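## Task

Scene 1: Using the probe, inspect the LC port in column 6 (of 6, counted from the left), block 6 (of 10, counted from the top), hole 2 (of 4, counted from the top). Clean it only when the panel's phone reports it as dirty: push the cleaner fully in until its body stops, then inspect again. The port fails if it is still dirty after two cleanings. The probe captures an image only while it is fully inserted and held still. Finish with both probe and cleaner withdrawn and report pass or fail. Unlatching a plug, pressing hard on a plug, bending the cleaner's tip, or shoving the robot hard into the panel may fail the task, and so does the robot falling or being left tilted. The finished_scene answer holds only the name(s), comma-separated, in the style answer="comet, unicorn".

## Robot and tools

ROBOT. A Rainbow Robotics RB-Y1: a two-drive-wheel base with rear casters (it drives forward/back and turns but cannot slide sideways), a bending torso (squat, shift, pitch, yaw), a pan/tilt head and two 7-joint arms, each ending in a parallel gripper. Cameras: head_camera (896x504) plus left_wrist_camera and right_wrist_camera (644x364). Each wrist camera sits in a case sticking out to the side of the hand that can bump into things.

FRAMES. All positions are metres. Base frame: origin on the floor midway between the drive wheels, x forward, y to the left, z up. The printed left_hand/right_hand point is the spot between that gripper's pads, 3 cm back from the fingertips; the fingers point along the hand's -z and close along its x. chest is also printed in the base frame. base_odometry is the base frame as it was when the scene began; it only counts wheel rotation (slip looks like travel) and heading is radians, positive = left.

MOVE. One call carries one action, chosen from: base and/or joints (optionally with min_time_s or contact_limits); target (optionally with min_time_s); contact_limits alone; or nothing, which just reports state and images.
- base: a single velocity command {"x_m_s", "turn_rad_s", "for_s"}, i.e. motion relative to where the robot is now, not a destination. x_m_s is forward speed in m/s (negative reverses), magnitude 0.005 to 0.4 or 0. turn_rad_s is turning rate in rad/s, positive = left, magnitude 0.02 to 1.509 or 0. for_s is duration, 0.1 to 5 s. Omitted velocities are 0. The base accelerates at 0.4 m/s² (turning 0.5 rad/s²) and coasts to a stop afterwards; distance is roughly speed times for_s. If |x_m_s| + 0.27·|turn_rad_s| exceeds 0.4 both are scaled down.
- joints: a map of absolute targets, one number per named joint; unnamed joints keep their targets. Angles in rad, grippers in m of opening (0 to 0.1). Main ranges and signs: torso_squat_rad 0..1.2 (more = lower chest); torso_shift_rad -0.3..0.6 (+ hips forward); torso_pitch_rad -0.2..1.4 (+ bows forward); torso_yaw_rad -1.5..1.5 (+ left; raise both arms sideways ≥0.2 rad first); shoulder_pitch ±2.356 (negative swings forward/up); left_shoulder_roll 0..3.141 and right_shoulder_roll -3.141..0 (away from the body); shoulder_yaw ±2.094; elbow -2.617..0.01 (negative bends); forearm_roll ±3.141; wrist_pitch -1.57..1.919; hand_roll ±2.705; head_pan_rad ±0.523 (+ left); head_tilt_rad -0.35..1.57 (+ down). Torso joints must also respect combined limits: squat+shift ≤1.52; squat-shift+pitch ≤1.57; shift+0.5·pitch-0.4·squat ≤0.7; shift+0.3·pitch-0.5·squat ≤0.39.
- target: absolute pose for one hand: side "left" or "right", x, y, z in metres in the base frame (-3 to 3) for the printed hand point, and quat_wxyz ordered w,x,y,z as the hand lines show it. It is converted once to joint angles, so the hand follows a curved path; break long moves into short steps. Result: reached (within 10 mm and 2°), short (with the error), or refused (with a reason).
- min_time_s: 0.1 to 8 s, the shortest duration for arm, head and torso motions.
- contact_limits: per gripper (left_gripper_m, right_gripper_m) current cap in mA, 200 to 672.5; lower means gentler squeeze; it stays until changed. Grip by commanding an opening ≥5 mm narrower than the object.
- cameras: list of camera names, [] for none, omitted for all. blocking: true/omitted waits for rest; false returns within about 0.5 s.

OTHER TOOLS. wait(seconds 0 to 10, cameras) lets time pass and reports. stop(cameras) brakes everything still moving. zoom_image(camera, region=[x0,y0,x1,y1] in pixels, top-left origin, max 504 by 504) enlarges part of the latest image. read_manual(section="licences") only gives licence text. finished_scene(scene 1 or 2, answer) ends the scene irreversibly; use unknown if no answer.

RESULT LINES. base_status, joint_status, left_hand_status, right_hand_status: done, moving, off_target (rested away from target, may still push), stopped, not_followed (a collision check blocked an arm, shown with "joint command not followed" and a cause), time_out, contact_stop (torso only), limit_stop_at_<name> (built-in limit or self-collision guard), torque_fault, limit_stop_at_motor_heat. A base "done" only means the speed was sent; it may have been blocked. on_its_own lists things the robot did unasked. lidar_m: 12 ranges in metres, 30° sectors counter-clockwise from straight ahead (4th left, 7th behind, 10th right), "-" = nothing seen. motor_effort: wheel load in percent, peak in brackets; high values at rest mean pushing on something. wheel_motors_off = 1 after a stalled wheel (off for 2 s). Joint torques, external joint torques and wrist force/torque are raw, offset, noisy signals. MOTOR HOT warns of heating. The pictures line gives image order. A refused call or an unrequested stop cancels the rest of the calls in that reply.

AVOID. Arms colliding or pressing each other (can end the scene); arm contact torques reaching load limits (10 s freeze); long stretched or pushing holds that overheat motors; driving into furniture or letting the upper body catch while the base fits under; heavy loads far forward, hard stops while driving forward, or torso postures outside the limits, which can tip the robot. For this task insert probe and cleaner slowly and gently, never lever a plug latch, and never force the tool nose or the robot against the panel.

Each tool is called after "Call:" in YAML: its name, and indented under it one key for each argument.

## Session

Call:
move:

Scene clock: 0.00 s.
Joint torques (N m): no reading
External joint torques (N m): no reading
Wrist force (N): no reading
Wrist torque (N m): no reading
Wrist force, peak (N): no reading
base_odometry: x=+0.000 y=+0.000 heading=+0.000
lidar_m: 1.04 1.03 2.09 2.01 2.15 3.03 4.43 3.55 2.68 2.60 1.33 1.33
base_status: not commanded
joint_positions: torso_squat_rad=+0.350 torso_shift_rad=+0.000 torso_pitch_rad=+0.000 torso_yaw_rad=+0.000 left_shoulder_pitch_rad=-0.001 left_shoulder_roll_rad=+0.018 left_shoulder_yaw_rad=-0.013 left_elbow_rad=-0.233 left_forearm_roll_rad=-0.004 left_wrist_pitch_rad=+0.039 left_hand_roll_rad=-0.019 left_gripper_m=+0.017 right_shoulder_pitch_rad=+0.104 right_shoulder_roll_rad=-0.437 right_shoulder_yaw_rad=+0.713 right_elbow_rad=-1.448 right_forearm_roll_rad=+1.868 right_wrist_pitch_rad=+0.731 right_hand_roll_rad=-0.739 right_gripper_m=+0.047 head_pan_rad=+0.000 head_tilt_rad=+0.400
joint_status: not commanded
wheel_motors_off: 0
motor_effort: left_wheel=-1 right_wheel=+1
chest: x=-0.2280 y=+0.0002 z=+1.2475 quat_wxyz=(+1.000, +0.000, +0.000, +0.000) (m; base frame)
left_hand: x=-0.1229 y=+0.2321 z=+0.5692 quat_wxyz=(+0.995, +0.009, -0.097, -0.019) (m; base frame)
right_hand: x=+0.1775 y=-0.1980 z=+0.9217 quat_wxyz=(+0.497, -0.491, -0.503, +0.509) (m; base frame)
pictures: head_camera, left_wrist_camera, right_wrist_camera

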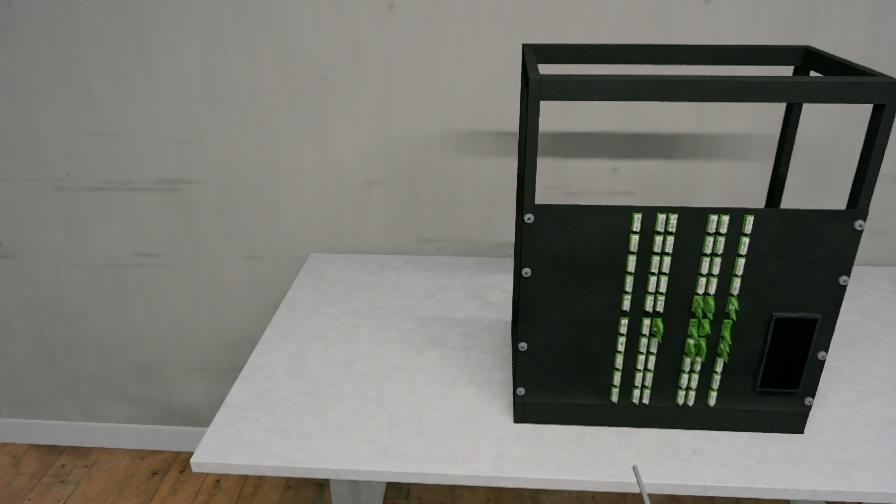

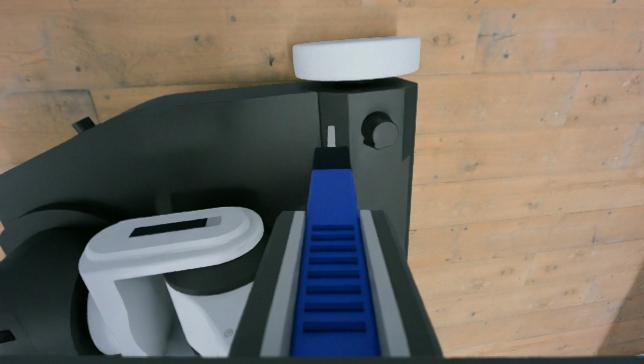

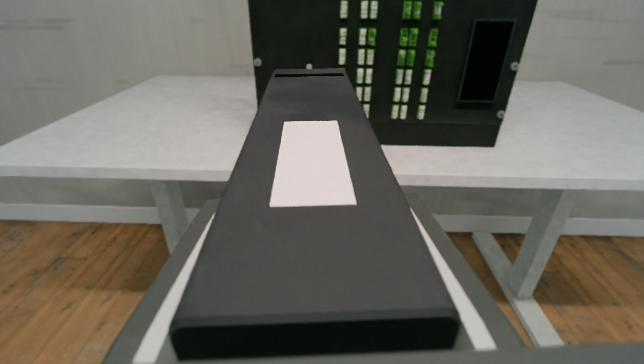

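Call:
zoom_image:
  camera: "head_camera"
  region: [600, 200, 780, 310]

Call:
zoom_image:
  camera: "head_camera"
  region: [600, 300, 780, 410]

Call:
zoom_image:
  camera: "right_wrist_camera"
  region: [240, 50, 380, 220]

Call:
zoom_image:
  camera: "left_wrist_camera"
  region: [240, 120, 440, 360]

Call:
zoom_image:
  camera: "head_camera"
  region: [600, 440, 700, 504]

Scaled by 2.800 from the camera's 896x504 image, which has a finer 1280x720 frame.

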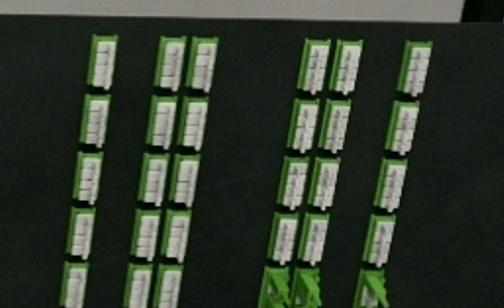

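Scaled by 2.800 from the camera's 896x504 image, which has a finer 1280x720 frame.

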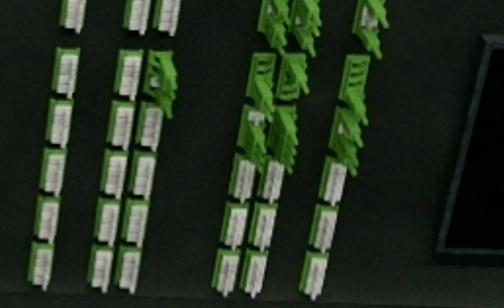

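Scaled by 2.965 from the camera's 644x364 image, which has a finer 1265x715 frame.

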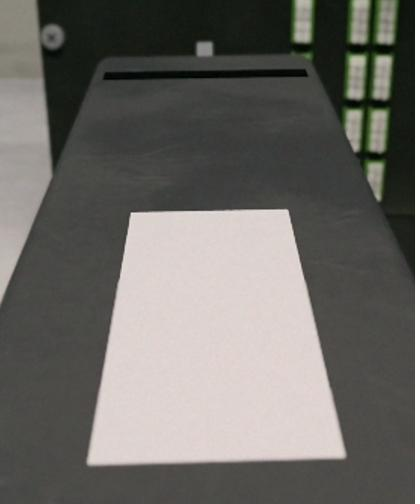

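Scaled by 2.100 from the camera's 644x364 image, which has a finer 1265x715 frame.

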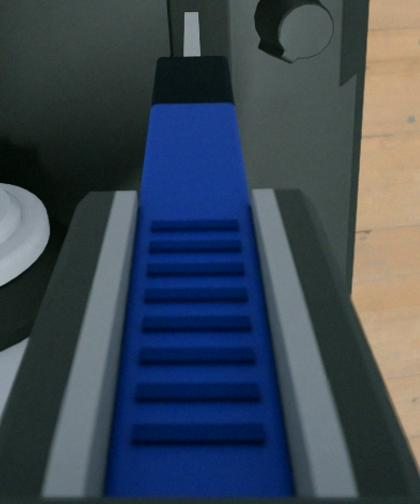

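Scaled by 5.040 from the camera's 896x504 image, which has a finer 1280x720 frame.

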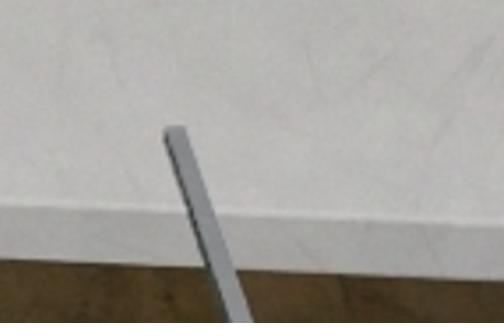

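Call:
move:
  base: {"turn_rad_s":-0.5,"for_s":3.14}
  cameras: []

Call:
move:
  base: {"x_m_s":0.2,"for_s":1.85}
  cameras: []

Call:
move:
  base: {"turn_rad_s":0.5,"for_s":3.06}
  joints: {"head_tilt_rad":0.6}

Call:
zoom_image:
  camera: "head_camera"
  region: [300, 100, 600, 400]

Scene clock: 32.50 s.
Joint torques (N m): left_arm=[-2.8 1.32 0.29 -1.04 -0.13 -0.27 0.06] | right_arm=[-7.83 -3.55 -2.93 -8.1 0.98 1.54 0.04]
External joint torques (N m): left_arm=[-0.34 0.75 0.24 0.13 -0.13 0.19 0.07] | right_arm=[-1.31 -0.73 0.36 -0.24 0.17 0.26 0.04]
Wrist force (N): left_arm=[-1.9 -1.2 -7.3] | right_arm=[5.7 10.5 -4.8]
Wrist torque (N m): left_arm=[0.11 -0.18 0.08] | right_arm=[-0.80 0.55 0.06]
Wrist force, peak (N): left_arm=[-1.7 -0.9 -8.1] | right_arm=[6.2 10.7 -5.1]
move: done
base_odometry: x=+0.000 y=+0.000 heading=-1.566
lidar_m: 2.61 1.34 1.35 1.05 1.04 2.09 2.03 2.14 3.04 4.43 3.54 2.66
base_status: done (sent for 3.13 of 3.13 s)
joint_positions: torso_squat_rad=+0.350 torso_shift_rad=+0.000 torso_pitch_rad=+0.000 torso_yaw_rad=+0.000 left_shoulder_pitch_rad=-0.001 left_shoulder_roll_rad=+0.018 left_shoulder_yaw_rad=-0.013 left_elbow_rad=-0.233 left_forearm_roll_rad=-0.004 left_wrist_pitch_rad=+0.039 left_hand_roll_rad=-0.019 left_gripper_m=+0.017 right_shoulder_pitch_rad=+0.104 right_shoulder_roll_rad=-0.437 right_shoulder_yaw_rad=+0.713 right_elbow_rad=-1.448 right_forearm_roll_rad=+1.868 right_wrist_pitch_rad=+0.731 right_hand_roll_rad=-0.739 right_gripper_m=+0.047 head_pan_rad=+0.000 head_tilt_rad=+0.400
joint_status: not commanded
wheel_motors_off: 0
motor_effort: left_wheel=+7(32) right_wheel=+2(37)
chest: x=-0.2280 y=+0.0002 z=+1.2475 quat_wxyz=(+1.000, +0.000, +0.000, +0.000) (m; base frame)
left_hand: x=-0.1229 y=+0.2321 z=+0.5692 quat_wxyz=(+0.995, +0.009, -0.097, -0.019) (m; base frame)
right_hand: x=+0.1774 y=-0.1980 z=+0.9216 quat_wxyz=(+0.497, -0.491, -0.503, +0.509) (m; base frame)
pictures: none
No camera images: "cameras" was empty.

Scene clock: 35.40 s.
Joint torques (N m): left_arm=[-2.45 1.53 0.16 -0.83 -0.22 -0.23 0.08] | right_arm=[-7.94 -3.31 -3.02 -8 1.09 1.55 0.01]
External joint torques (N m): left_arm=[0.01 0.96 0.12 0.34 -0.22 0.23 0.09] | right_arm=[-1.43 -0.51 0.26 -0.13 0.28 0.28 0.01]
Wrist force (N): left_arm=[-2.2 -0.6 -7.5] | right_arm=[6.2 10.2 -4.9]
Wrist torque (N m): left_arm=[0.03 -0.20 0.05] | right_arm=[-0.77 0.61 0.07]
Wrist force, peak (N): left_arm=[-2.1 -0.9 -7.9] | right_arm=[6.0 10.8 -5.5]
move: done
base_odometry: x=+0.001 y=-0.373 heading=-1.567
lidar_m: 2.24 1.93 1.10 1.41 1.21 2.11 2.40 2.52 3.60 4.46 3.03 2.31
base_status: done (sent for 1.87 of 1.87 s)
joint_positions: torso_squat_rad=+0.350 torso_shift_rad=+0.000 torso_pitch_rad=+0.000 torso_yaw_rad=+0.000 left_shoulder_pitch_rad=-0.001 left_shoulder_roll_rad=+0.018 left_shoulder_yaw_rad=-0.013 left_elbow_rad=-0.233 left_forearm_roll_rad=-0.004 left_wrist_pitch_rad=+0.039 left_hand_roll_rad=-0.019 left_gripper_m=+0.017 right_shoulder_pitch_rad=+0.104 right_shoulder_roll_rad=-0.437 right_shoulder_yaw_rad=+0.713 right_elbow_rad=-1.448 right_forearm_roll_rad=+1.868 right_wrist_pitch_rad=+0.731 right_hand_roll_rad=-0.739 right_gripper_m=+0.047 head_pan_rad=+0.000 head_tilt_rad=+0.400
joint_status: not commanded
wheel_motors_off: 0
motor_effort: left_wheel=-5(34) right_wheel=+6(40)
chest: x=-0.2279 y=+0.0002 z=+1.2475 quat_wxyz=(+1.000, +0.000, +0.000, +0.000) (m; base frame)
left_hand: x=-0.1228 y=+0.2321 z=+0.5692 quat_wxyz=(+0.995, +0.009, -0.097, -0.019) (m; base frame)
right_hand: x=+0.1774 y=-0.1980 z=+0.9216 quat_wxyz=(+0.497, -0.491, -0.503, +0.509) (m; base frame)
pictures: none
No camera images: "cameras" was empty.

Scene clock: 39.80 s.
Joint torques (N m): left_arm=[-2.52 1.37 0.34 -0.96 -0.18 -0.37 0.06] | right_arm=[-7.86 -3.58 -2.89 -8.12 1.05 1.56 0.09]
External joint torques (N m): left_arm=[-0.07 0.8 0.29 0.21 -0.18 0.09 0.07] | right_arm=[-1.35 -0.78 0.39 -0.26 0.24 0.29 0.1]
Wrist force (N): left_arm=[-2.1 -1.0 -7.1] | right_arm=[6.1 10.4 -4.6]
Wrist torque (N m): left_arm=[0.10 -0.18 0.04] | right_arm=[-0.78 0.58 0.06]
Wrist force, peak (N): left_arm=[-2.4 -0.6 -7.9] | right_arm=[6.3 10.6 -5.0]
move: done
base_odometry: x=+0.001 y=-0.373 heading=-0.034
lidar_m: 1.40 1.18 2.02 2.41 2.50 3.46 4.44 3.16 2.32 2.24 1.97 1.10
base_status: done (sent for 3.07 of 3.07 s)
joint_positions: torso_squat_rad=+0.350 torso_shift_rad=+0.000 torso_pitch_rad=+0.000 torso_yaw_rad=+0.000 left_shoulder_pitch_rad=-0.001 left_shoulder_roll_rad=+0.018 left_shoulder_yaw_rad=-0.013 left_elbow_rad=-0.233 left_forearm_roll_rad=-0.004 left_wrist_pitch_rad=+0.039 left_hand_roll_rad=-0.019 left_gripper_m=+0.017 right_shoulder_pitch_rad=+0.104 right_shoulder_roll_rad=-0.437 right_shoulder_yaw_rad=+0.713 right_elbow_rad=-1.448 right_forearm_roll_rad=+1.868 right_wrist_pitch_rad=+0.731 right_hand_roll_rad=-0.739 right_gripper_m=+0.047 head_pan_rad=+0.000 head_tilt_rad=+0.600
joint_status: all done
wheel_motors_off: 0
motor_effort: left_wheel=+1(33) right_wheel=+10(32)
chest: x=-0.2279 y=+0.0002 z=+1.2475 quat_wxyz=(+1.000, +0.000, +0.000, +0.000) (m; base frame)
left_hand: x=-0.1228 y=+0.2321 z=+0.5692 quat_wxyz=(+0.995, +0.009, -0.097, -0.019) (m; base frame)
right_hand: x=+0.1774 y=-0.1980 z=+0.9216 quat_wxyz=(+0.497, -0.491, -0.503, +0.509) (m; base frame)
pictures: head_camera, left_wrist_camera, right_wrist_camera
camera_calibration:
head_camera: T_world_to_cam=[[0.0218097, -0.999656, -0.0145686, 0.0214391], [-0.599328, -0.0014095, -0.800502, 1.0924], [0.800206, 0.0261901, -0.599153, 0.982316], [0, 0, 0, 1]] pos_world=[-0.131819, -0.00275546, 1.46333]
left_wrist_camera: T_world_to_cam=[[0.983955, -0.0698884, 0.164161, 0.047981], [-0.132863, -0.901113, 0.412725, -0.0144951], [0.119083, -0.427914, -0.89594, 0.701077], [0, 0, 0, 1]] pos_world=[-0.132623, 0.290292, 0.626229]
right_wrist_camera: T_world_to_cam=[[-0.0153449, -0.999868, -0.00529182, -0.191677], [-0.500418, 0.0122616, -0.865697, 0.914269], [0.865648, -0.0106359, -0.50054, 0.382804], [0, 0, 0, 1]] pos_world=[0.123203, -0.19879, 0.982075]

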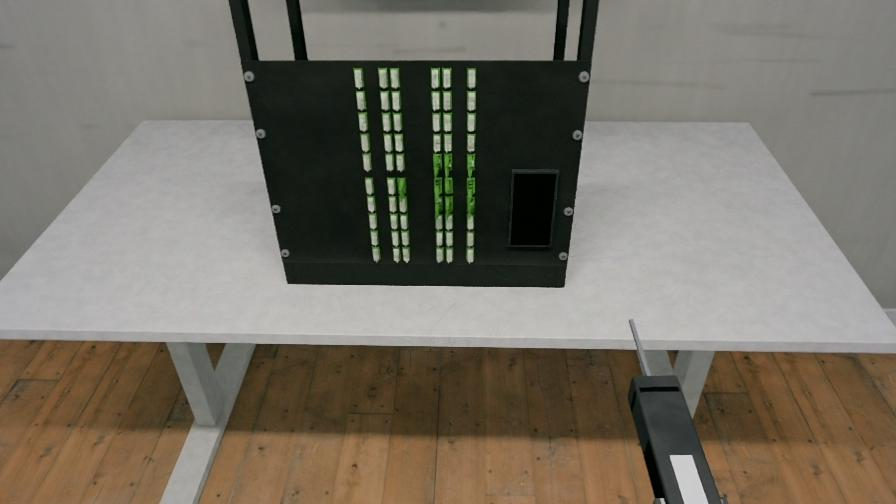

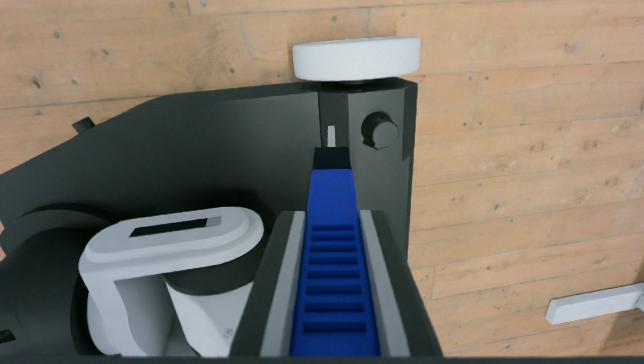

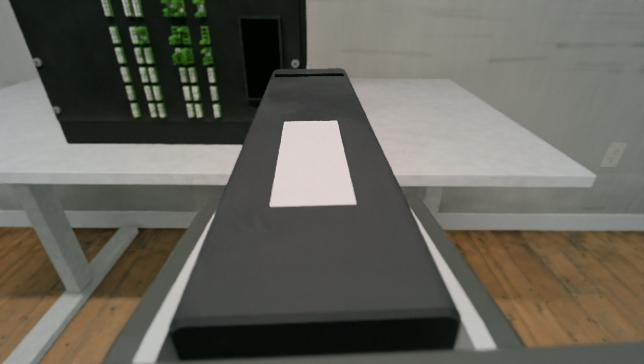

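Scaled by 1.680 from the camera's 896x504 image, which has a finer 1280x720 frame.

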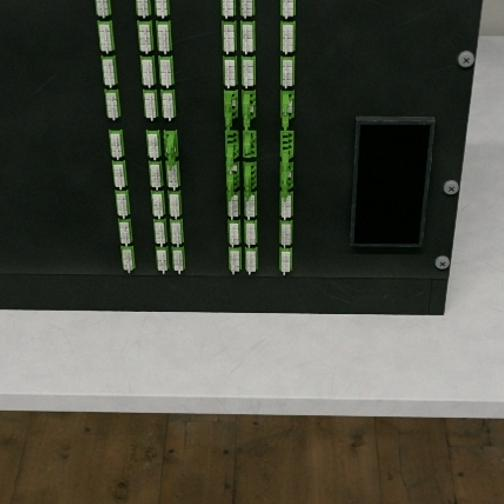

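Call:
zoom_image:
  camera: "head_camera"
  region: [420, 145, 500, 225]

Call:
zoom_image:
  camera: "right_wrist_camera"
  region: [160, 0, 240, 80]

Scaled by 6.300 from the camera's 896x504 image, which has a finer 1280x720 frame.

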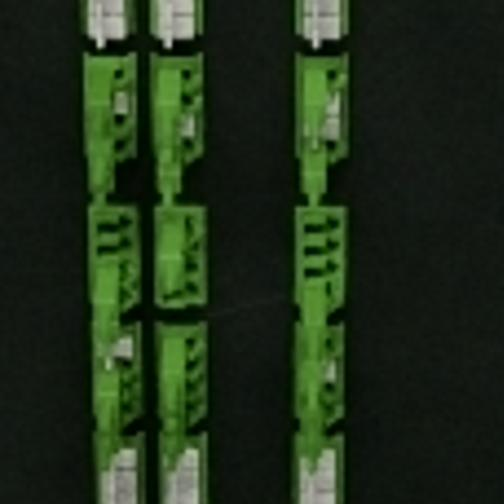

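Scaled by 6.300 from the camera's 644x364 image, which has a finer 1265x715 frame.

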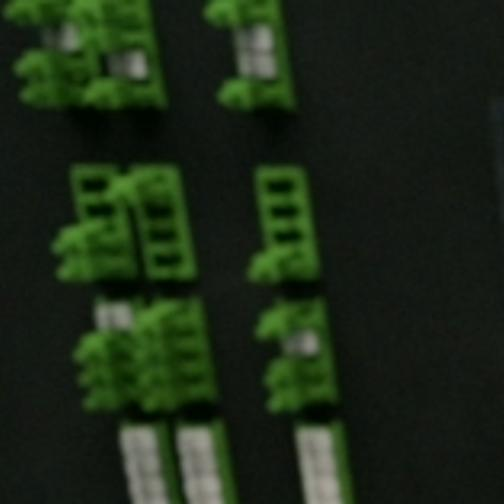

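Call:
move:
  base: {"x_m_s":0.1,"for_s":2.2}
  joints: {"head_tilt_rad":0.8}

Call:
zoom_image:
  camera: "head_camera"
  region: [360, 80, 600, 260]

Call:
zoom_image:
  camera: "right_wrist_camera"
  region: [0, 0, 320, 180]

Scene clock: 56.67 s.
Joint torques (N m): left_arm=[-2.58 1.32 0.19 -1 -0.16 -0.26 0.13] | right_arm=[-7.94 -3.58 -3.04 -8.04 1.05 1.61 0.01]
External joint torques (N m): left_arm=[-0.13 0.74 0.15 0.17 -0.16 0.2 0.14] | right_arm=[-1.43 -0.77 0.24 -0.18 0.24 0.34 0.01]
Wrist force (N): left_arm=[-2.2 -0.6 -7.4] | right_arm=[5.6 10.5 -4.8]
Wrist torque (N m): left_arm=[0.01 -0.20 0.03] | right_arm=[-0.81 0.54 0.04]
Wrist force, peak (N): left_arm=[-1.9 -1.0 -7.9] | right_arm=[5.9 11.0 -4.9]
move: done
base_odometry: x=+0.221 y=-0.381 heading=-0.033
lidar_m: 1.18 1.01 1.74 2.40 2.51 3.45 4.67 3.15 2.33 2.24 1.68 0.91
base_status: done (sent for 2.2 of 2.2 s)
joint_positions: torso_squat_rad=+0.350 torso_shift_rad=+0.000 torso_pitch_rad=+0.000 torso_yaw_rad=+0.000 left_shoulder_pitch_rad=-0.001 left_shoulder_roll_rad=+0.018 left_shoulder_yaw_rad=-0.013 left_elbow_rad=-0.233 left_forearm_roll_rad=-0.004 left_wrist_pitch_rad=+0.039 left_hand_roll_rad=-0.019 left_gripper_m=+0.017 right_shoulder_pitch_rad=+0.104 right_shoulder_roll_rad=-0.437 right_shoulder_yaw_rad=+0.713 right_elbow_rad=-1.448 right_forearm_roll_rad=+1.868 right_wrist_pitch_rad=+0.731 right_hand_roll_rad=-0.739 right_gripper_m=+0.047 head_pan_rad=+0.000 head_tilt_rad=+0.800
joint_status: all done
wheel_motors_off: 0
motor_effort: left_wheel=+5(30) right_wheel=-6(41)
chest: x=-0.2279 y=+0.0002 z=+1.2475 quat_wxyz=(+1.000, +0.000, +0.000, +0.000) (m; base frame)
left_hand: x=-0.1228 y=+0.2321 z=+0.5692 quat_wxyz=(+0.995, +0.009, -0.097, -0.019) (m; base frame)
right_hand: x=+0.1774 y=-0.1980 z=+0.9215 quat_wxyz=(+0.497, -0.491, -0.503, +0.509) (m; base frame)
pictures: head_camera, left_wrist_camera, right_wrist_camera
camera_calibration:
head_camera: T_world_to_cam=[[0.0184819, -0.999656, -0.0186128, 0.026607], [-0.746452, -0.00141065, -0.665438, 0.866583], [0.665183, 0.0261921, -0.746221, 1.16737], [0, 0, 0, 1]] pos_world=[-0.130141, -0.00275547, 1.44827]
left_wrist_camera: T_world_to_cam=[[0.983966, -0.0699308, 0.164073, 0.0480499], [-0.132865, -0.901108, 0.412737, -0.0145045], [0.118984, -0.427919, -0.895951, 0.701072], [0, 0, 0, 1]] pos_world=[-0.132623, 0.290292, 0.626229]
right_wrist_camera: T_world_to_cam=[[-0.0153455, -0.999868, -0.00528956, -0.191679], [-0.500462, 0.0122605, -0.865672, 0.914163], [0.865623, -0.0106369, -0.500584, 0.3828], [0, 0, 0, 1]] pos_world=[0.123202, -0.19879, 0.981975]

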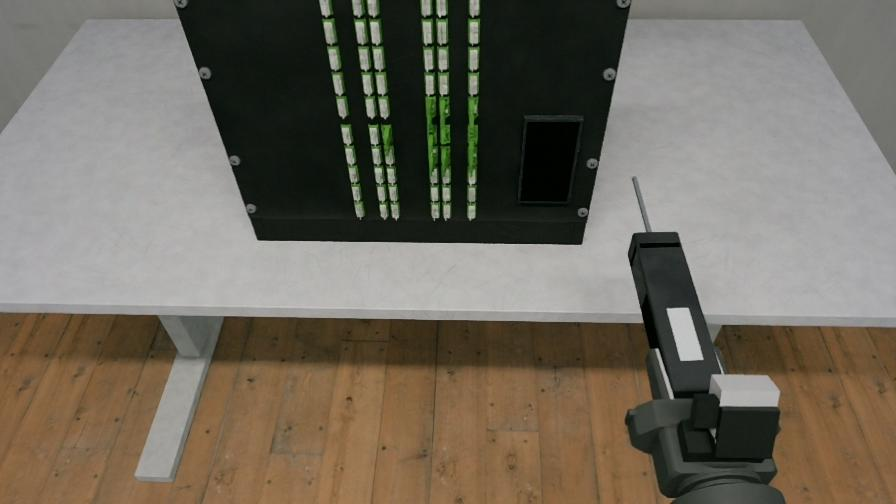

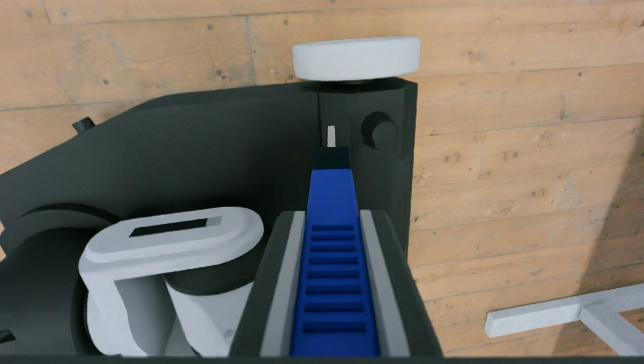

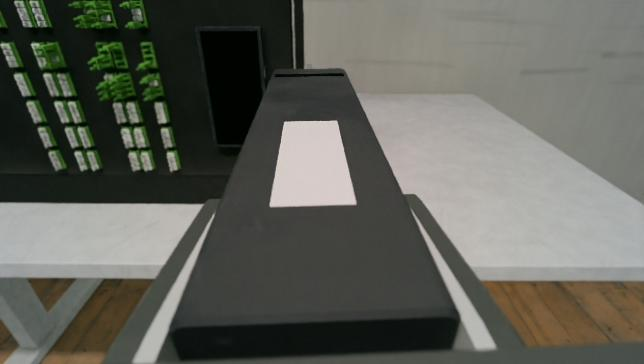

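Scaled by 2.100 from the camera's 896x504 image, which has a finer 1280x720 frame.

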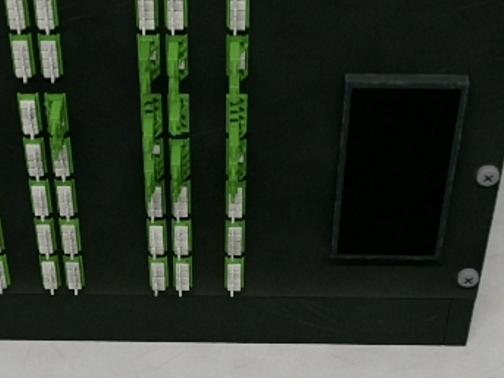

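Scaled by 1.575 from the camera's 644x364 image, which has a finer 1265x715 frame.

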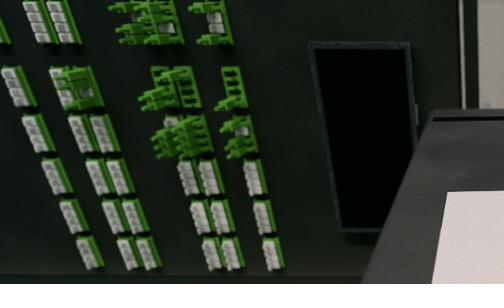

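Call:
move:
  target: {"side":"right","x":0.19,"y":-0.01,"z":0.92,"quat_wxyz":[0.5,-0.5,-0.5,0.5]}
  min_time_s: 3

Call:
zoom_image:
  camera: "head_camera"
  region: [400, 80, 560, 260]

Call:
zoom_image:
  camera: "right_wrist_camera"
  region: [200, 0, 440, 100]

Scene clock: 72.47 s.
Joint torques (N m): left_arm=[-2.58 1.2 0.3 -0.89 -0.22 -0.38 0.12] | right_arm=[-12.33 8.99 -0.02 -7.37 1.78 1.7 0.26]
External joint torques (N m): left_arm=[-0.13 0.63 0.25 0.28 -0.22 0.08 0.13] | right_arm=[-3.02 2.64 1.26 0.32 0.41 0.75 0.26]
Wrist force (N): left_arm=[-1.8 -1.0 -6.8] | right_arm=[6.3 9.9 -5.0]
Wrist torque (N m): left_arm=[0.10 -0.18 0.05] | right_arm=[-0.73 0.62 0.07]
Wrist force, peak (N): left_arm=[-2.1 -1.2 -7.8] | right_arm=[6.3 10.7 -5.1]
move: done
base_odometry: x=+0.221 y=-0.381 heading=-0.033
lidar_m: 1.18 1.02 1.73 2.39 2.51 3.46 4.66 3.14 2.32 2.24 1.68 0.91
base_status: not commanded
joint_positions: torso_squat_rad=+0.350 torso_shift_rad=+0.000 torso_pitch_rad=+0.000 torso_yaw_rad=+0.000 left_shoulder_pitch_rad=-0.001 left_shoulder_roll_rad=+0.018 left_shoulder_yaw_rad=-0.013 left_elbow_rad=-0.233 left_forearm_roll_rad=-0.004 left_wrist_pitch_rad=+0.039 left_hand_roll_rad=-0.019 left_gripper_m=+0.017 right_shoulder_pitch_rad=-0.200 right_shoulder_roll_rad=-0.001 right_shoulder_yaw_rad=+1.022 right_elbow_rad=-1.019 right_forearm_roll_rad=+1.660 right_wrist_pitch_rad=+1.064 right_hand_roll_rad=-0.521 right_gripper_m=+0.047 head_pan_rad=+0.000 head_tilt_rad=+0.800
joint_status: all done
wheel_motors_off: 0
motor_effort: left_wheel=+5(6) right_wheel=-6(8)
chest: x=-0.2279 y=+0.0002 z=+1.2475 quat_wxyz=(+1.000, +0.000, +0.000, +0.000) (m; base frame)
left_hand: x=-0.1228 y=+0.2321 z=+0.5692 quat_wxyz=(+0.995, +0.009, -0.097, -0.019) (m; base frame)
right_hand: x=+0.1899 y=-0.0107 z=+0.9196 quat_wxyz=(+0.500, -0.500, -0.500, +0.501) (m; base frame)
right_hand_status: reached (checked arc, planned for 3.0 s): 1 mm and 0.1 deg off.
pictures: head_camera, left_wrist_camera, right_wrist_camera
camera_calibration:
head_camera: T_world_to_cam=[[0.0184819, -0.999656, -0.0186128, 0.026607], [-0.746452, -0.00141065, -0.665438, 0.866583], [0.665183, 0.0261921, -0.746221, 1.16737], [0, 0, 0, 1]] pos_world=[-0.130141, -0.00275547, 1.44827]
left_wrist_camera: T_world_to_cam=[[0.983966, -0.0699308, 0.164073, 0.0480499], [-0.132865, -0.901108, 0.412737, -0.0145045], [0.118984, -0.427919, -0.895951, 0.701072], [0, 0, 0, 1]] pos_world=[-0.132623, 0.290292, 0.626229]
right_wrist_camera: T_world_to_cam=[[-0.0367382, -0.999315, -0.00454272, -0.000833869], [-0.491059, 0.0220118, -0.870848, 0.919574], [0.870351, -0.0297627, -0.491532, 0.363658], [0, 0, 0, 1]] pos_world=[0.135024, -0.0102513, 0.979555]

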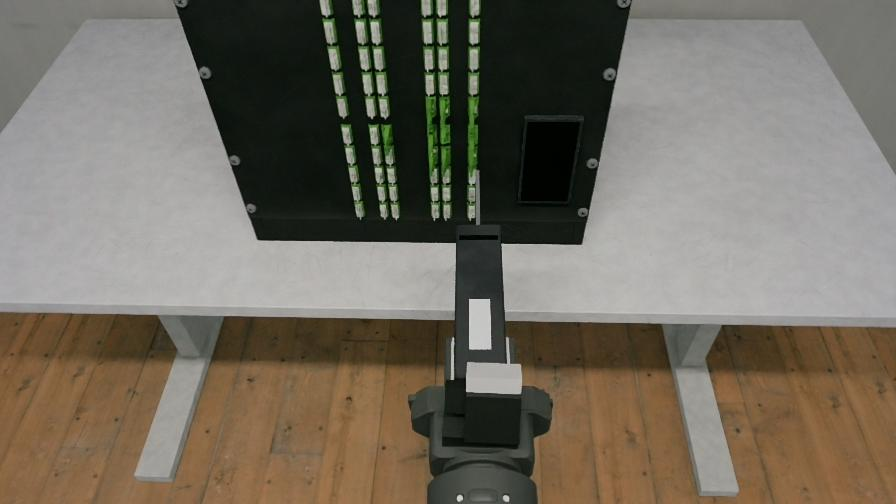

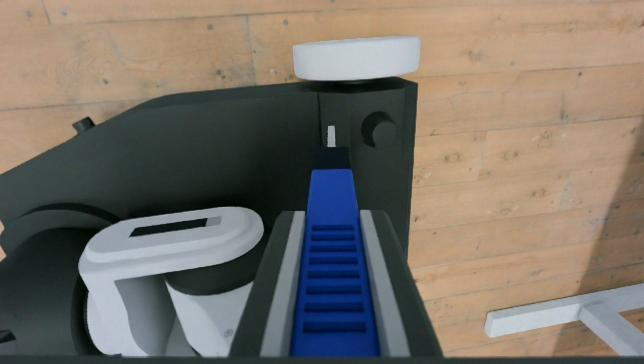

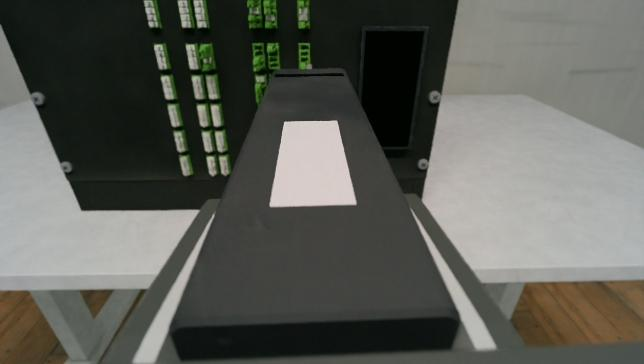

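Scaled by 2.800 from the camera's 896x504 image, which has a finer 1280x720 frame.

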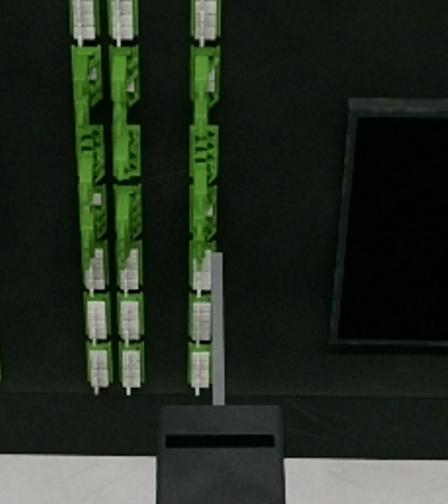

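Scaled by 2.100 from the camera's 644x364 image, which has a finer 1265x715 frame.

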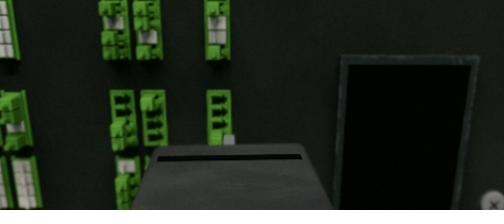

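Call:
move:
  target: {"side":"right","x":0.225,"y":-0.001,"z":0.923,"quat_wxyz":[0.50375,-0.50375,-0.49625,0.49625]}
  min_time_s: 3

Call:
zoom_image:
  camera: "head_camera"
  region: [440, 100, 520, 180]

Call:
zoom_image:
  camera: "right_wrist_camera"
  region: [270, 10, 350, 90]

Scene clock: 96.13 s.
Joint torques (N m): left_arm=[-2.68 1.2 0.21 -0.87 -0.21 -0.24 0.14] | right_arm=[-15.77 7.36 -1.63 -5.37 1.86 1.84 -0.28]
External joint torques (N m): left_arm=[-0.23 0.63 0.17 0.29 -0.22 0.22 0.15] | right_arm=[-3.41 2.45 1.28 0.44 0.45 0.79 -0.27]
Wrist force (N): left_arm=[-1.9 -1.0 -8.0] | right_arm=[5.9 10.0 -4.8]
Wrist torque (N m): left_arm=[0.08 -0.16 0.06] | right_arm=[-0.72 0.62 0.03]
Wrist force, peak (N): left_arm=[-2.7 -1.3 -7.8] | right_arm=[6.2 10.5 -5.0]
move: done
base_odometry: x=+0.221 y=-0.381 heading=-0.033
lidar_m: 1.19 1.01 1.72 2.39 2.52 3.45 4.67 3.13 2.32 2.24 1.68 0.91
base_status: not commanded
joint_positions: torso_squat_rad=+0.350 torso_shift_rad=+0.000 torso_pitch_rad=+0.000 torso_yaw_rad=+0.000 left_shoulder_pitch_rad=-0.001 left_shoulder_roll_rad=+0.018 left_shoulder_yaw_rad=-0.013 left_elbow_rad=-0.233 left_forearm_roll_rad=-0.004 left_wrist_pitch_rad=+0.039 left_hand_roll_rad=-0.019 left_gripper_m=+0.017 right_shoulder_pitch_rad=-0.474 right_shoulder_roll_rad=-0.001 right_shoulder_yaw_rad=+1.277 right_elbow_rad=-0.859 right_forearm_roll_rad=+1.284 right_wrist_pitch_rad=+1.201 right_hand_roll_rad=-0.587 right_gripper_m=+0.047 head_pan_rad=+0.000 head_tilt_rad=+0.800
joint_status: all done
wheel_motors_off: 0
motor_effort: left_wheel=+5(6) right_wheel=-7(8)
chest: x=-0.2279 y=+0.0002 z=+1.2475 quat_wxyz=(+1.000, +0.000, +0.000, +0.000) (m; base frame)
left_hand: x=-0.1228 y=+0.2321 z=+0.5692 quat_wxyz=(+0.995, +0.009, -0.097, -0.019) (m; base frame)
right_hand: x=+0.2250 y=-0.0024 z=+0.9229 quat_wxyz=(+0.503, -0.500, -0.496, +0.501) (m; base frame)
right_hand_status: reached (checked arc, planned for 3.0 s): 1 mm and 0.7 deg off.
pictures: head_camera, left_wrist_camera, right_wrist_camera
camera_calibration:
head_camera: T_world_to_cam=[[0.0184819, -0.999656, -0.0186128, 0.026607], [-0.746452, -0.00141065, -0.665438, 0.866583], [0.665183, 0.0261921, -0.746221, 1.16737], [0, 0, 0, 1]] pos_world=[-0.130141, -0.00275547, 1.44827]
left_wrist_camera: T_world_to_cam=[[0.983966, -0.0699308, 0.164073, 0.0480499], [-0.132865, -0.901108, 0.412737, -0.0145045], [0.118984, -0.427919, -0.895951, 0.701072], [0, 0, 0, 1]] pos_world=[-0.132623, 0.290292, 0.626229]
right_wrist_camera: T_world_to_cam=[[-0.0441321, -0.999021, -0.00306423, 0.00900027], [-0.496474, 0.0245934, -0.867703, 0.937792], [0.866929, -0.0367723, -0.497074, 0.340823], [0, 0, 0, 1]] pos_world=[0.170518, -0.00153919, 0.983167]

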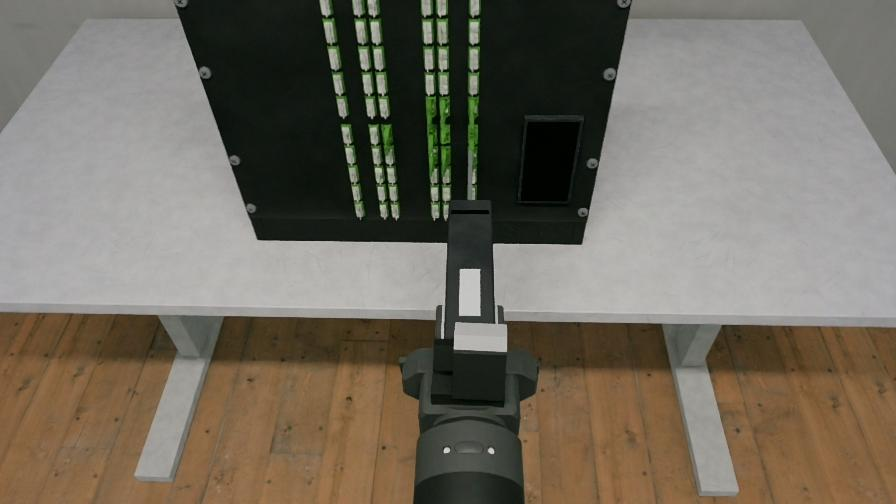

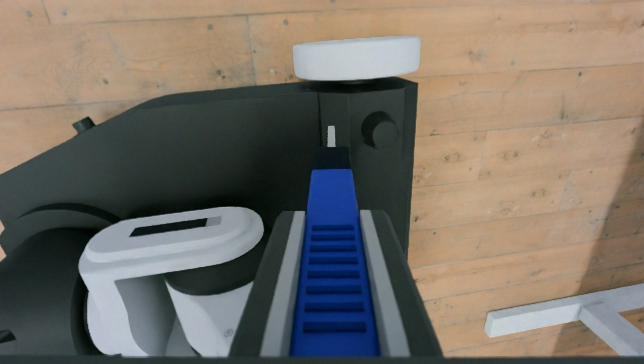

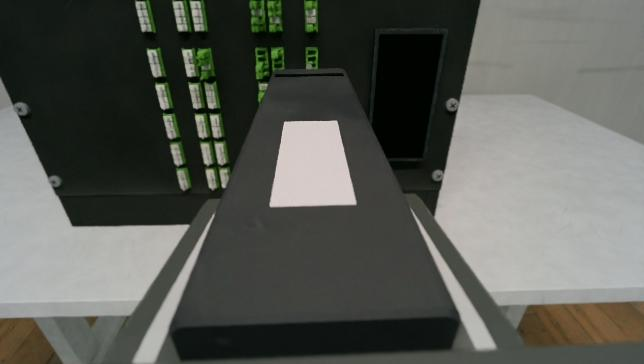

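Scaled by 6.300 from the camera's 896x504 image, which has a finer 1280x720 frame.

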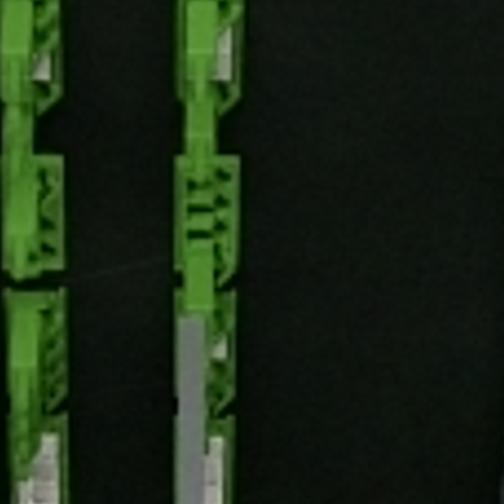

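Scaled by 6.300 from the camera's 644x364 image, which has a finer 1265x715 frame.

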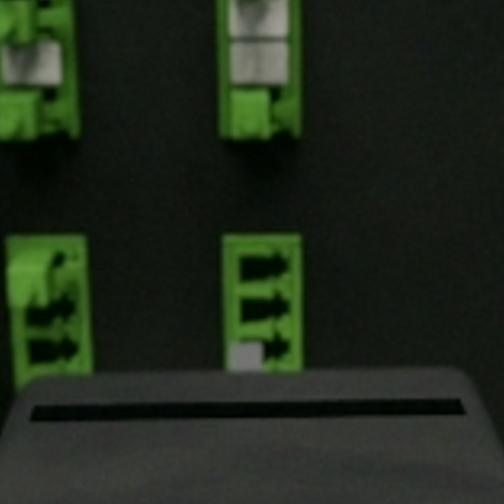

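Call:
move:
  target: {"side":"right","x":0.13,"y":-0.02,"z":0.925,"quat_wxyz":[0.50375,-0.50375,-0.49625,0.49625]}
  min_time_s: 2
  cameras: []

Call:
move:
  joints: {"left_shoulder_roll_rad":0.3}
  cameras: []

Call:
move:
  joints: {"torso_yaw_rad":0.25,"head_pan_rad":-0.25}
  min_time_s: 2
  cameras: []

Call:
move:
  target: {"side":"right","x":0.19,"y":-0.002,"z":0.925,"quat_wxyz":[0.50375,-0.50375,-0.49625,0.49625]}
  min_time_s: 3

Scene clock: 110.17 s.
Joint torques (N m): left_arm=[-2.82 1.3 0.54 -0.97 -0.19 -0.29 0.09] | right_arm=[-15.74 7.25 -1.65 -5.42 1.87 1.83 -0.19]
External joint torques (N m): left_arm=[-0.36 0.73 0.49 0.2 -0.19 0.16 0.1] | right_arm=[-3.39 2.34 1.26 0.39 0.46 0.78 -0.19]
Wrist force (N): left_arm=[-2.2 -1.3 -7.4] | right_arm=[6.2 10.0 -4.9]
Wrist torque (N m): left_arm=[0.13 -0.21 0.03] | right_arm=[-0.73 0.65 0.03]
Wrist force, peak (N): left_arm=[-2.0 -1.3 -7.7] | right_arm=[6.2 10.5 -5.0]
move: refused
base_odometry: x=+0.221 y=-0.381 heading=-0.033
lidar_m: 1.19 1.01 1.74 2.40 2.51 3.46 4.67 3.12 2.31 2.24 1.67 0.91
base_status: not commanded
joint_positions: torso_squat_rad=+0.350 torso_shift_rad=+0.000 torso_pitch_rad=+0.000 torso_yaw_rad=+0.000 left_shoulder_pitch_rad=-0.001 left_shoulder_roll_rad=+0.018 left_shoulder_yaw_rad=-0.013 left_elbow_rad=-0.233 left_forearm_roll_rad=-0.004 left_wrist_pitch_rad=+0.039 left_hand_roll_rad=-0.019 left_gripper_m=+0.017 right_shoulder_pitch_rad=-0.474 right_shoulder_roll_rad=-0.001 right_shoulder_yaw_rad=+1.277 right_elbow_rad=-0.859 right_forearm_roll_rad=+1.284 right_wrist_pitch_rad=+1.201 right_hand_roll_rad=-0.587 right_gripper_m=+0.047 head_pan_rad=+0.000 head_tilt_rad=+0.800
joint_status: not commanded
wheel_motors_off: 0
motor_effort: left_wheel=+5(6) right_wheel=-8(8)
chest: x=-0.2279 y=+0.0002 z=+1.2475 quat_wxyz=(+1.000, +0.000, +0.000, +0.000) (m; base frame)
left_hand: x=-0.1228 y=+0.2321 z=+0.5692 quat_wxyz=(+0.995, +0.009, -0.097, -0.019) (m; base frame)
right_hand: x=+0.2250 y=-0.0024 z=+0.9229 quat_wxyz=(+0.503, -0.500, -0.496, +0.501) (m; base frame)
right_hand_status: refused: the posture found for that pose touches the leg. Nothing moved. The solve starts from where the arm stands: from another posture it may find a clear one.
pictures: none
No camera images: "cameras" was empty.

not run: a stop that you did not command came earlier in this reply.

not run: a stop that you did not command came earlier in this reply.

not run: a stop that you did not command came earlier in this reply.

Call:
move:
  base: {"x_m_s":-0.1,"for_s":1.2}
  joints: {"left_shoulder_roll_rad":0.3}
  cameras: []

Call:
move:
  target: {"side":"right","x":0.20,"y":-0.1,"z":0.925,"quat_wxyz":[0.5,-0.5,-0.5,0.5]}
  min_time_s: 2
  cameras: []

Call:
move:
  joints: {"torso_yaw_rad":0.25,"head_pan_rad":-0.25}
  min_time_s: 2

Scene clock: 115.27 s.
Joint torques (N m): left_arm=[-3.26 7.87 1.07 -1 -0.2 -0.23 0.08] | right_arm=[-15.18 6.88 -2.16 -5.58 1.93 1.68 -0.18]
External joint torques (N m): left_arm=[-0.81 -0.16 0.28 0.08 -0.21 0.19 0.08] | right_arm=[-2.83 1.97 0.75 0.22 0.52 0.63 -0.17]
Wrist force (N): left_arm=[-2.0 -2.4 -7.1] | right_arm=[5.8 10.2 -4.9]
Wrist torque (N m): left_arm=[0.16 -0.21 0.06] | right_arm=[-0.75 0.63 0.03]
Wrist force, peak (N): left_arm=[-1.6 -3.5 -8.0] | right_arm=[6.5 10.4 -5.0]
move: done
base_odometry: x=+0.101 y=-0.377 heading=-0.035
lidar_m: 1.31 1.10 1.90 2.40 2.51 3.45 4.54 3.14 2.30 2.24 1.86 1.02
base_status: done (sent for 1.2 of 1.2 s)
joint_positions: torso_squat_rad=+0.350 torso_shift_rad=+0.000 torso_pitch_rad=+0.000 torso_yaw_rad=+0.000 left_shoulder_pitch_rad=-0.001 left_shoulder_roll_rad=+0.300 left_shoulder_yaw_rad=-0.013 left_elbow_rad=-0.233 left_forearm_roll_rad=-0.004 left_wrist_pitch_rad=+0.039 left_hand_roll_rad=-0.019 left_gripper_m=+0.017 right_shoulder_pitch_rad=-0.474 right_shoulder_roll_rad=+0.000 right_shoulder_yaw_rad=+1.277 right_elbow_rad=-0.859 right_forearm_roll_rad=+1.284 right_wrist_pitch_rad=+1.201 right_hand_roll_rad=-0.587 right_gripper_m=+0.047 head_pan_rad=+0.000 head_tilt_rad=+0.800
joint_status: all done
wheel_motors_off: 0
motor_effort: left_wheel=-11(25) right_wheel=+13(33)
chest: x=-0.2280 y=+0.0002 z=+1.2475 quat_wxyz=(+1.000, +0.000, +0.000, +0.000) (m; base frame)
left_hand: x=-0.1229 y=+0.4431 z=+0.6026 quat_wxyz=(+0.984, +0.149, -0.094, -0.032) (m; base frame)
right_hand: x=+0.2250 y=-0.0023 z=+0.9230 quat_wxyz=(+0.503, -0.500, -0.496, +0.501) (m; base frame)
pictures: none
No camera images: "cameras" was empty.

Scene clock: 117.60 s.
Joint torques (N m): left_arm=[-3.47 7.91 1.06 -1.11 -0.18 -0.27 0.03] | right_arm=[-12.51 -1.69 -3.4 -6.47 2.5 1.74 0.25]
External joint torques (N m): left_arm=[-1.02 -0.12 0.27 -0.03 -0.19 0.15 0.04] | right_arm=[-1.63 -1.51 0.96 -0.46 1.06 0.72 0.26]
Wrist force (N): left_arm=[-2.2 -2.3 -7.1] | right_arm=[6.3 10.2 -5.0]
Wrist torque (N m): left_arm=[0.13 -0.21 0.05] | right_arm=[-0.75 0.63 0.08]
Wrist force, peak (N): left_arm=[-2.4 -2.4 -7.5] | right_arm=[6.4 10.7 -5.1]
move: done
base_odometry: x=+0.101 y=-0.377 heading=-0.035
lidar_m: 1.30 1.09 1.88 2.40 2.52 3.46 4.55 3.15 2.33 2.24 1.85 1.02
base_status: not commanded
joint_positions: torso_squat_rad=+0.350 torso_shift_rad=+0.000 torso_pitch_rad=+0.000 torso_yaw_rad=+0.000 left_shoulder_pitch_rad=-0.001 left_shoulder_roll_rad=+0.300 left_shoulder_yaw_rad=-0.013 left_elbow_rad=-0.233 left_forearm_roll_rad=-0.004 left_wrist_pitch_rad=+0.039 left_hand_roll_rad=-0.019 left_gripper_m=+0.017 right_shoulder_pitch_rad=-0.346 right_shoulder_roll_rad=-0.365 right_shoulder_yaw_rad=+1.302 right_elbow_rad=-1.272 right_forearm_roll_rad=+1.308 right_wrist_pitch_rad=+1.224 right_hand_roll_rad=-0.571 right_gripper_m=+0.047 head_pan_rad=+0.000 head_tilt_rad=+0.800
joint_status: all done
wheel_motors_off: 0
motor_effort: left_wheel=-11(12) right_wheel=+13(14)
chest: x=-0.2280 y=+0.0002 z=+1.2475 quat_wxyz=(+1.000, +0.000, +0.000, +0.000) (m; base frame)
left_hand: x=-0.1229 y=+0.4431 z=+0.6026 quat_wxyz=(+0.984, +0.149, -0.093, -0.032) (m; base frame)
right_hand: x=+0.1996 y=-0.0995 z=+0.9252 quat_wxyz=(+0.499, -0.501, -0.502, +0.498) (m; base frame)
right_hand_status: reached (checked arc, planned for 2.0 s): 1 mm and 0.3 deg off.
pictures: none
No camera images: "cameras" was empty.

Scene clock: 119.90 s.
Joint torques (N m): left_arm=[-3.31 7.82 1.05 -1.02 -0.21 -0.3 0.03] | right_arm=[-12.51 -1.77 -3.65 -6.45 2.55 1.68 0.39]
External joint torques (N m): left_arm=[-0.86 -0.21 0.26 0.06 -0.22 0.12 0.04] | right_arm=[-1.63 -1.6 0.71 -0.44 1.1 0.66 0.39]
Wrist force (N): left_arm=[-2.0 -2.2 -6.9] | right_arm=[6.3 10.3 -5.0]
Wrist torque (N m): left_arm=[0.11 -0.19 0.03] | right_arm=[-0.78 0.65 0.08]
Wrist force, peak (N): left_arm=[-2.5 -2.5 -7.5] | right_arm=[6.7 10.5 -4.9]
move: done
base_odometry: x=+0.101 y=-0.377 heading=-0.035
lidar_m: 1.31 1.10 1.90 2.40 2.50 3.46 4.54 3.15 2.33 2.24 1.84 1.01
base_status: not commanded
joint_positions: torso_squat_rad=+0.350 torso_shift_rad=+0.000 torso_pitch_rad=+0.000 torso_yaw_rad=+0.250 left_shoulder_pitch_rad=-0.001 left_shoulder_roll_rad=+0.300 left_shoulder_yaw_rad=-0.013 left_elbow_rad=-0.233 left_forearm_roll_rad=-0.004 left_wrist_pitch_rad=+0.039 left_hand_roll_rad=-0.019 left_gripper_m=+0.017 right_shoulder_pitch_rad=-0.346 right_shoulder_roll_rad=-0.365 right_shoulder_yaw_rad=+1.302 right_elbow_rad=-1.272 right_forearm_roll_rad=+1.308 right_wrist_pitch_rad=+1.224 right_hand_roll_rad=-0.571 right_gripper_m=+0.047 head_pan_rad=-0.250 head_tilt_rad=+0.800
joint_status: all done
wheel_motors_off: 0
motor_effort: left_wheel=-11(13) right_wheel=+13(14)
chest: x=-0.2280 y=+0.0002 z=+1.2475 quat_wxyz=(+0.992, +0.000, +0.000, +0.125) (m; base frame)
left_hand: x=-0.2357 y=+0.4553 z=+0.6026 quat_wxyz=(+0.980, +0.160, -0.074, +0.091) (m; base frame)
right_hand: x=+0.2109 y=+0.0093 z=+0.9252 quat_wxyz=(+0.433, -0.435, -0.560, +0.557) (m; base frame)
pictures: head_camera, left_wrist_camera, right_wrist_camera
camera_calibration:
head_camera: T_world_to_cam=[[0.0185599, -0.999656, -0.0185445, 0.0320306], [-0.746356, -0.00151061, -0.665545, 0.866303], [0.665288, 0.0261932, -0.746127, 1.16764], [0, 0, 0, 1]] pos_world=[-0.13084, 0.00274399, 1.44836]
left_wrist_camera: T_world_to_cam=[[0.981253, 0.134377, 0.13815, 0.0912797], [0.114159, -0.982807, 0.145111, 0.414541], [0.155274, -0.126619, -0.979723, 0.761764], [0, 0, 0, 1]] pos_world=[-0.255175, 0.491602, 0.673553]
right_wrist_camera: T_world_to_cam=[[0.21081, -0.977502, -0.00697886, -0.0302177], [-0.475712, -0.0963509, -0.874308, 0.935413], [0.853966, 0.187633, -0.485321, 0.344337], [0, 0, 0, 1]] pos_world=[0.157306, -0.00401885, 0.984742]

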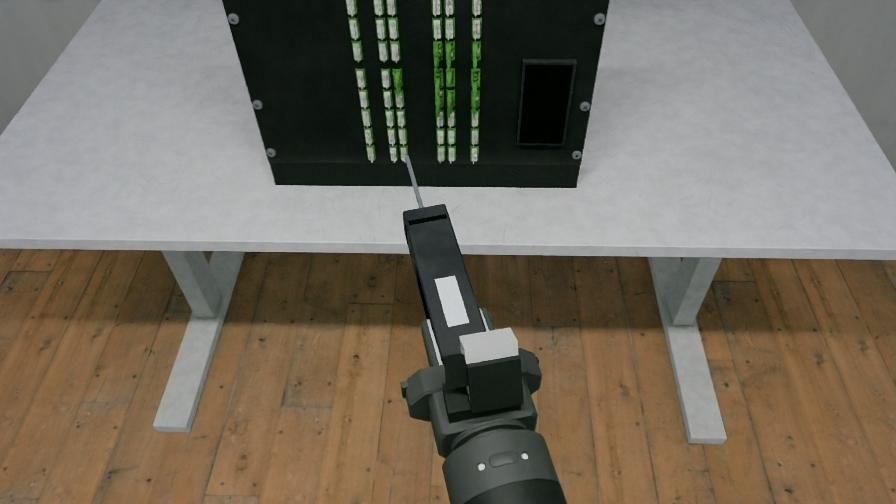

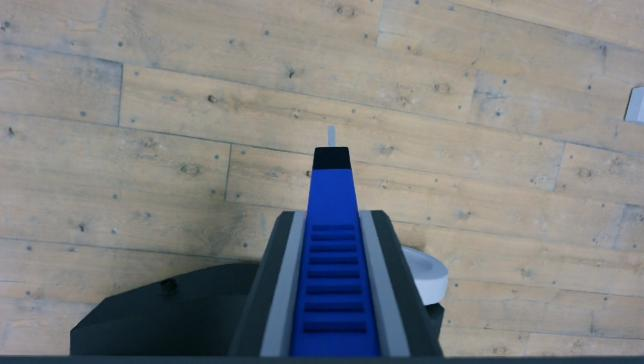

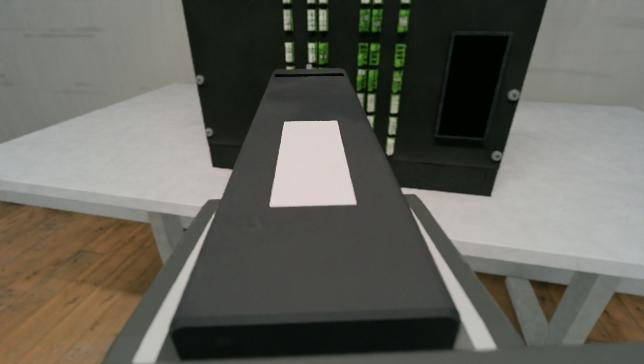

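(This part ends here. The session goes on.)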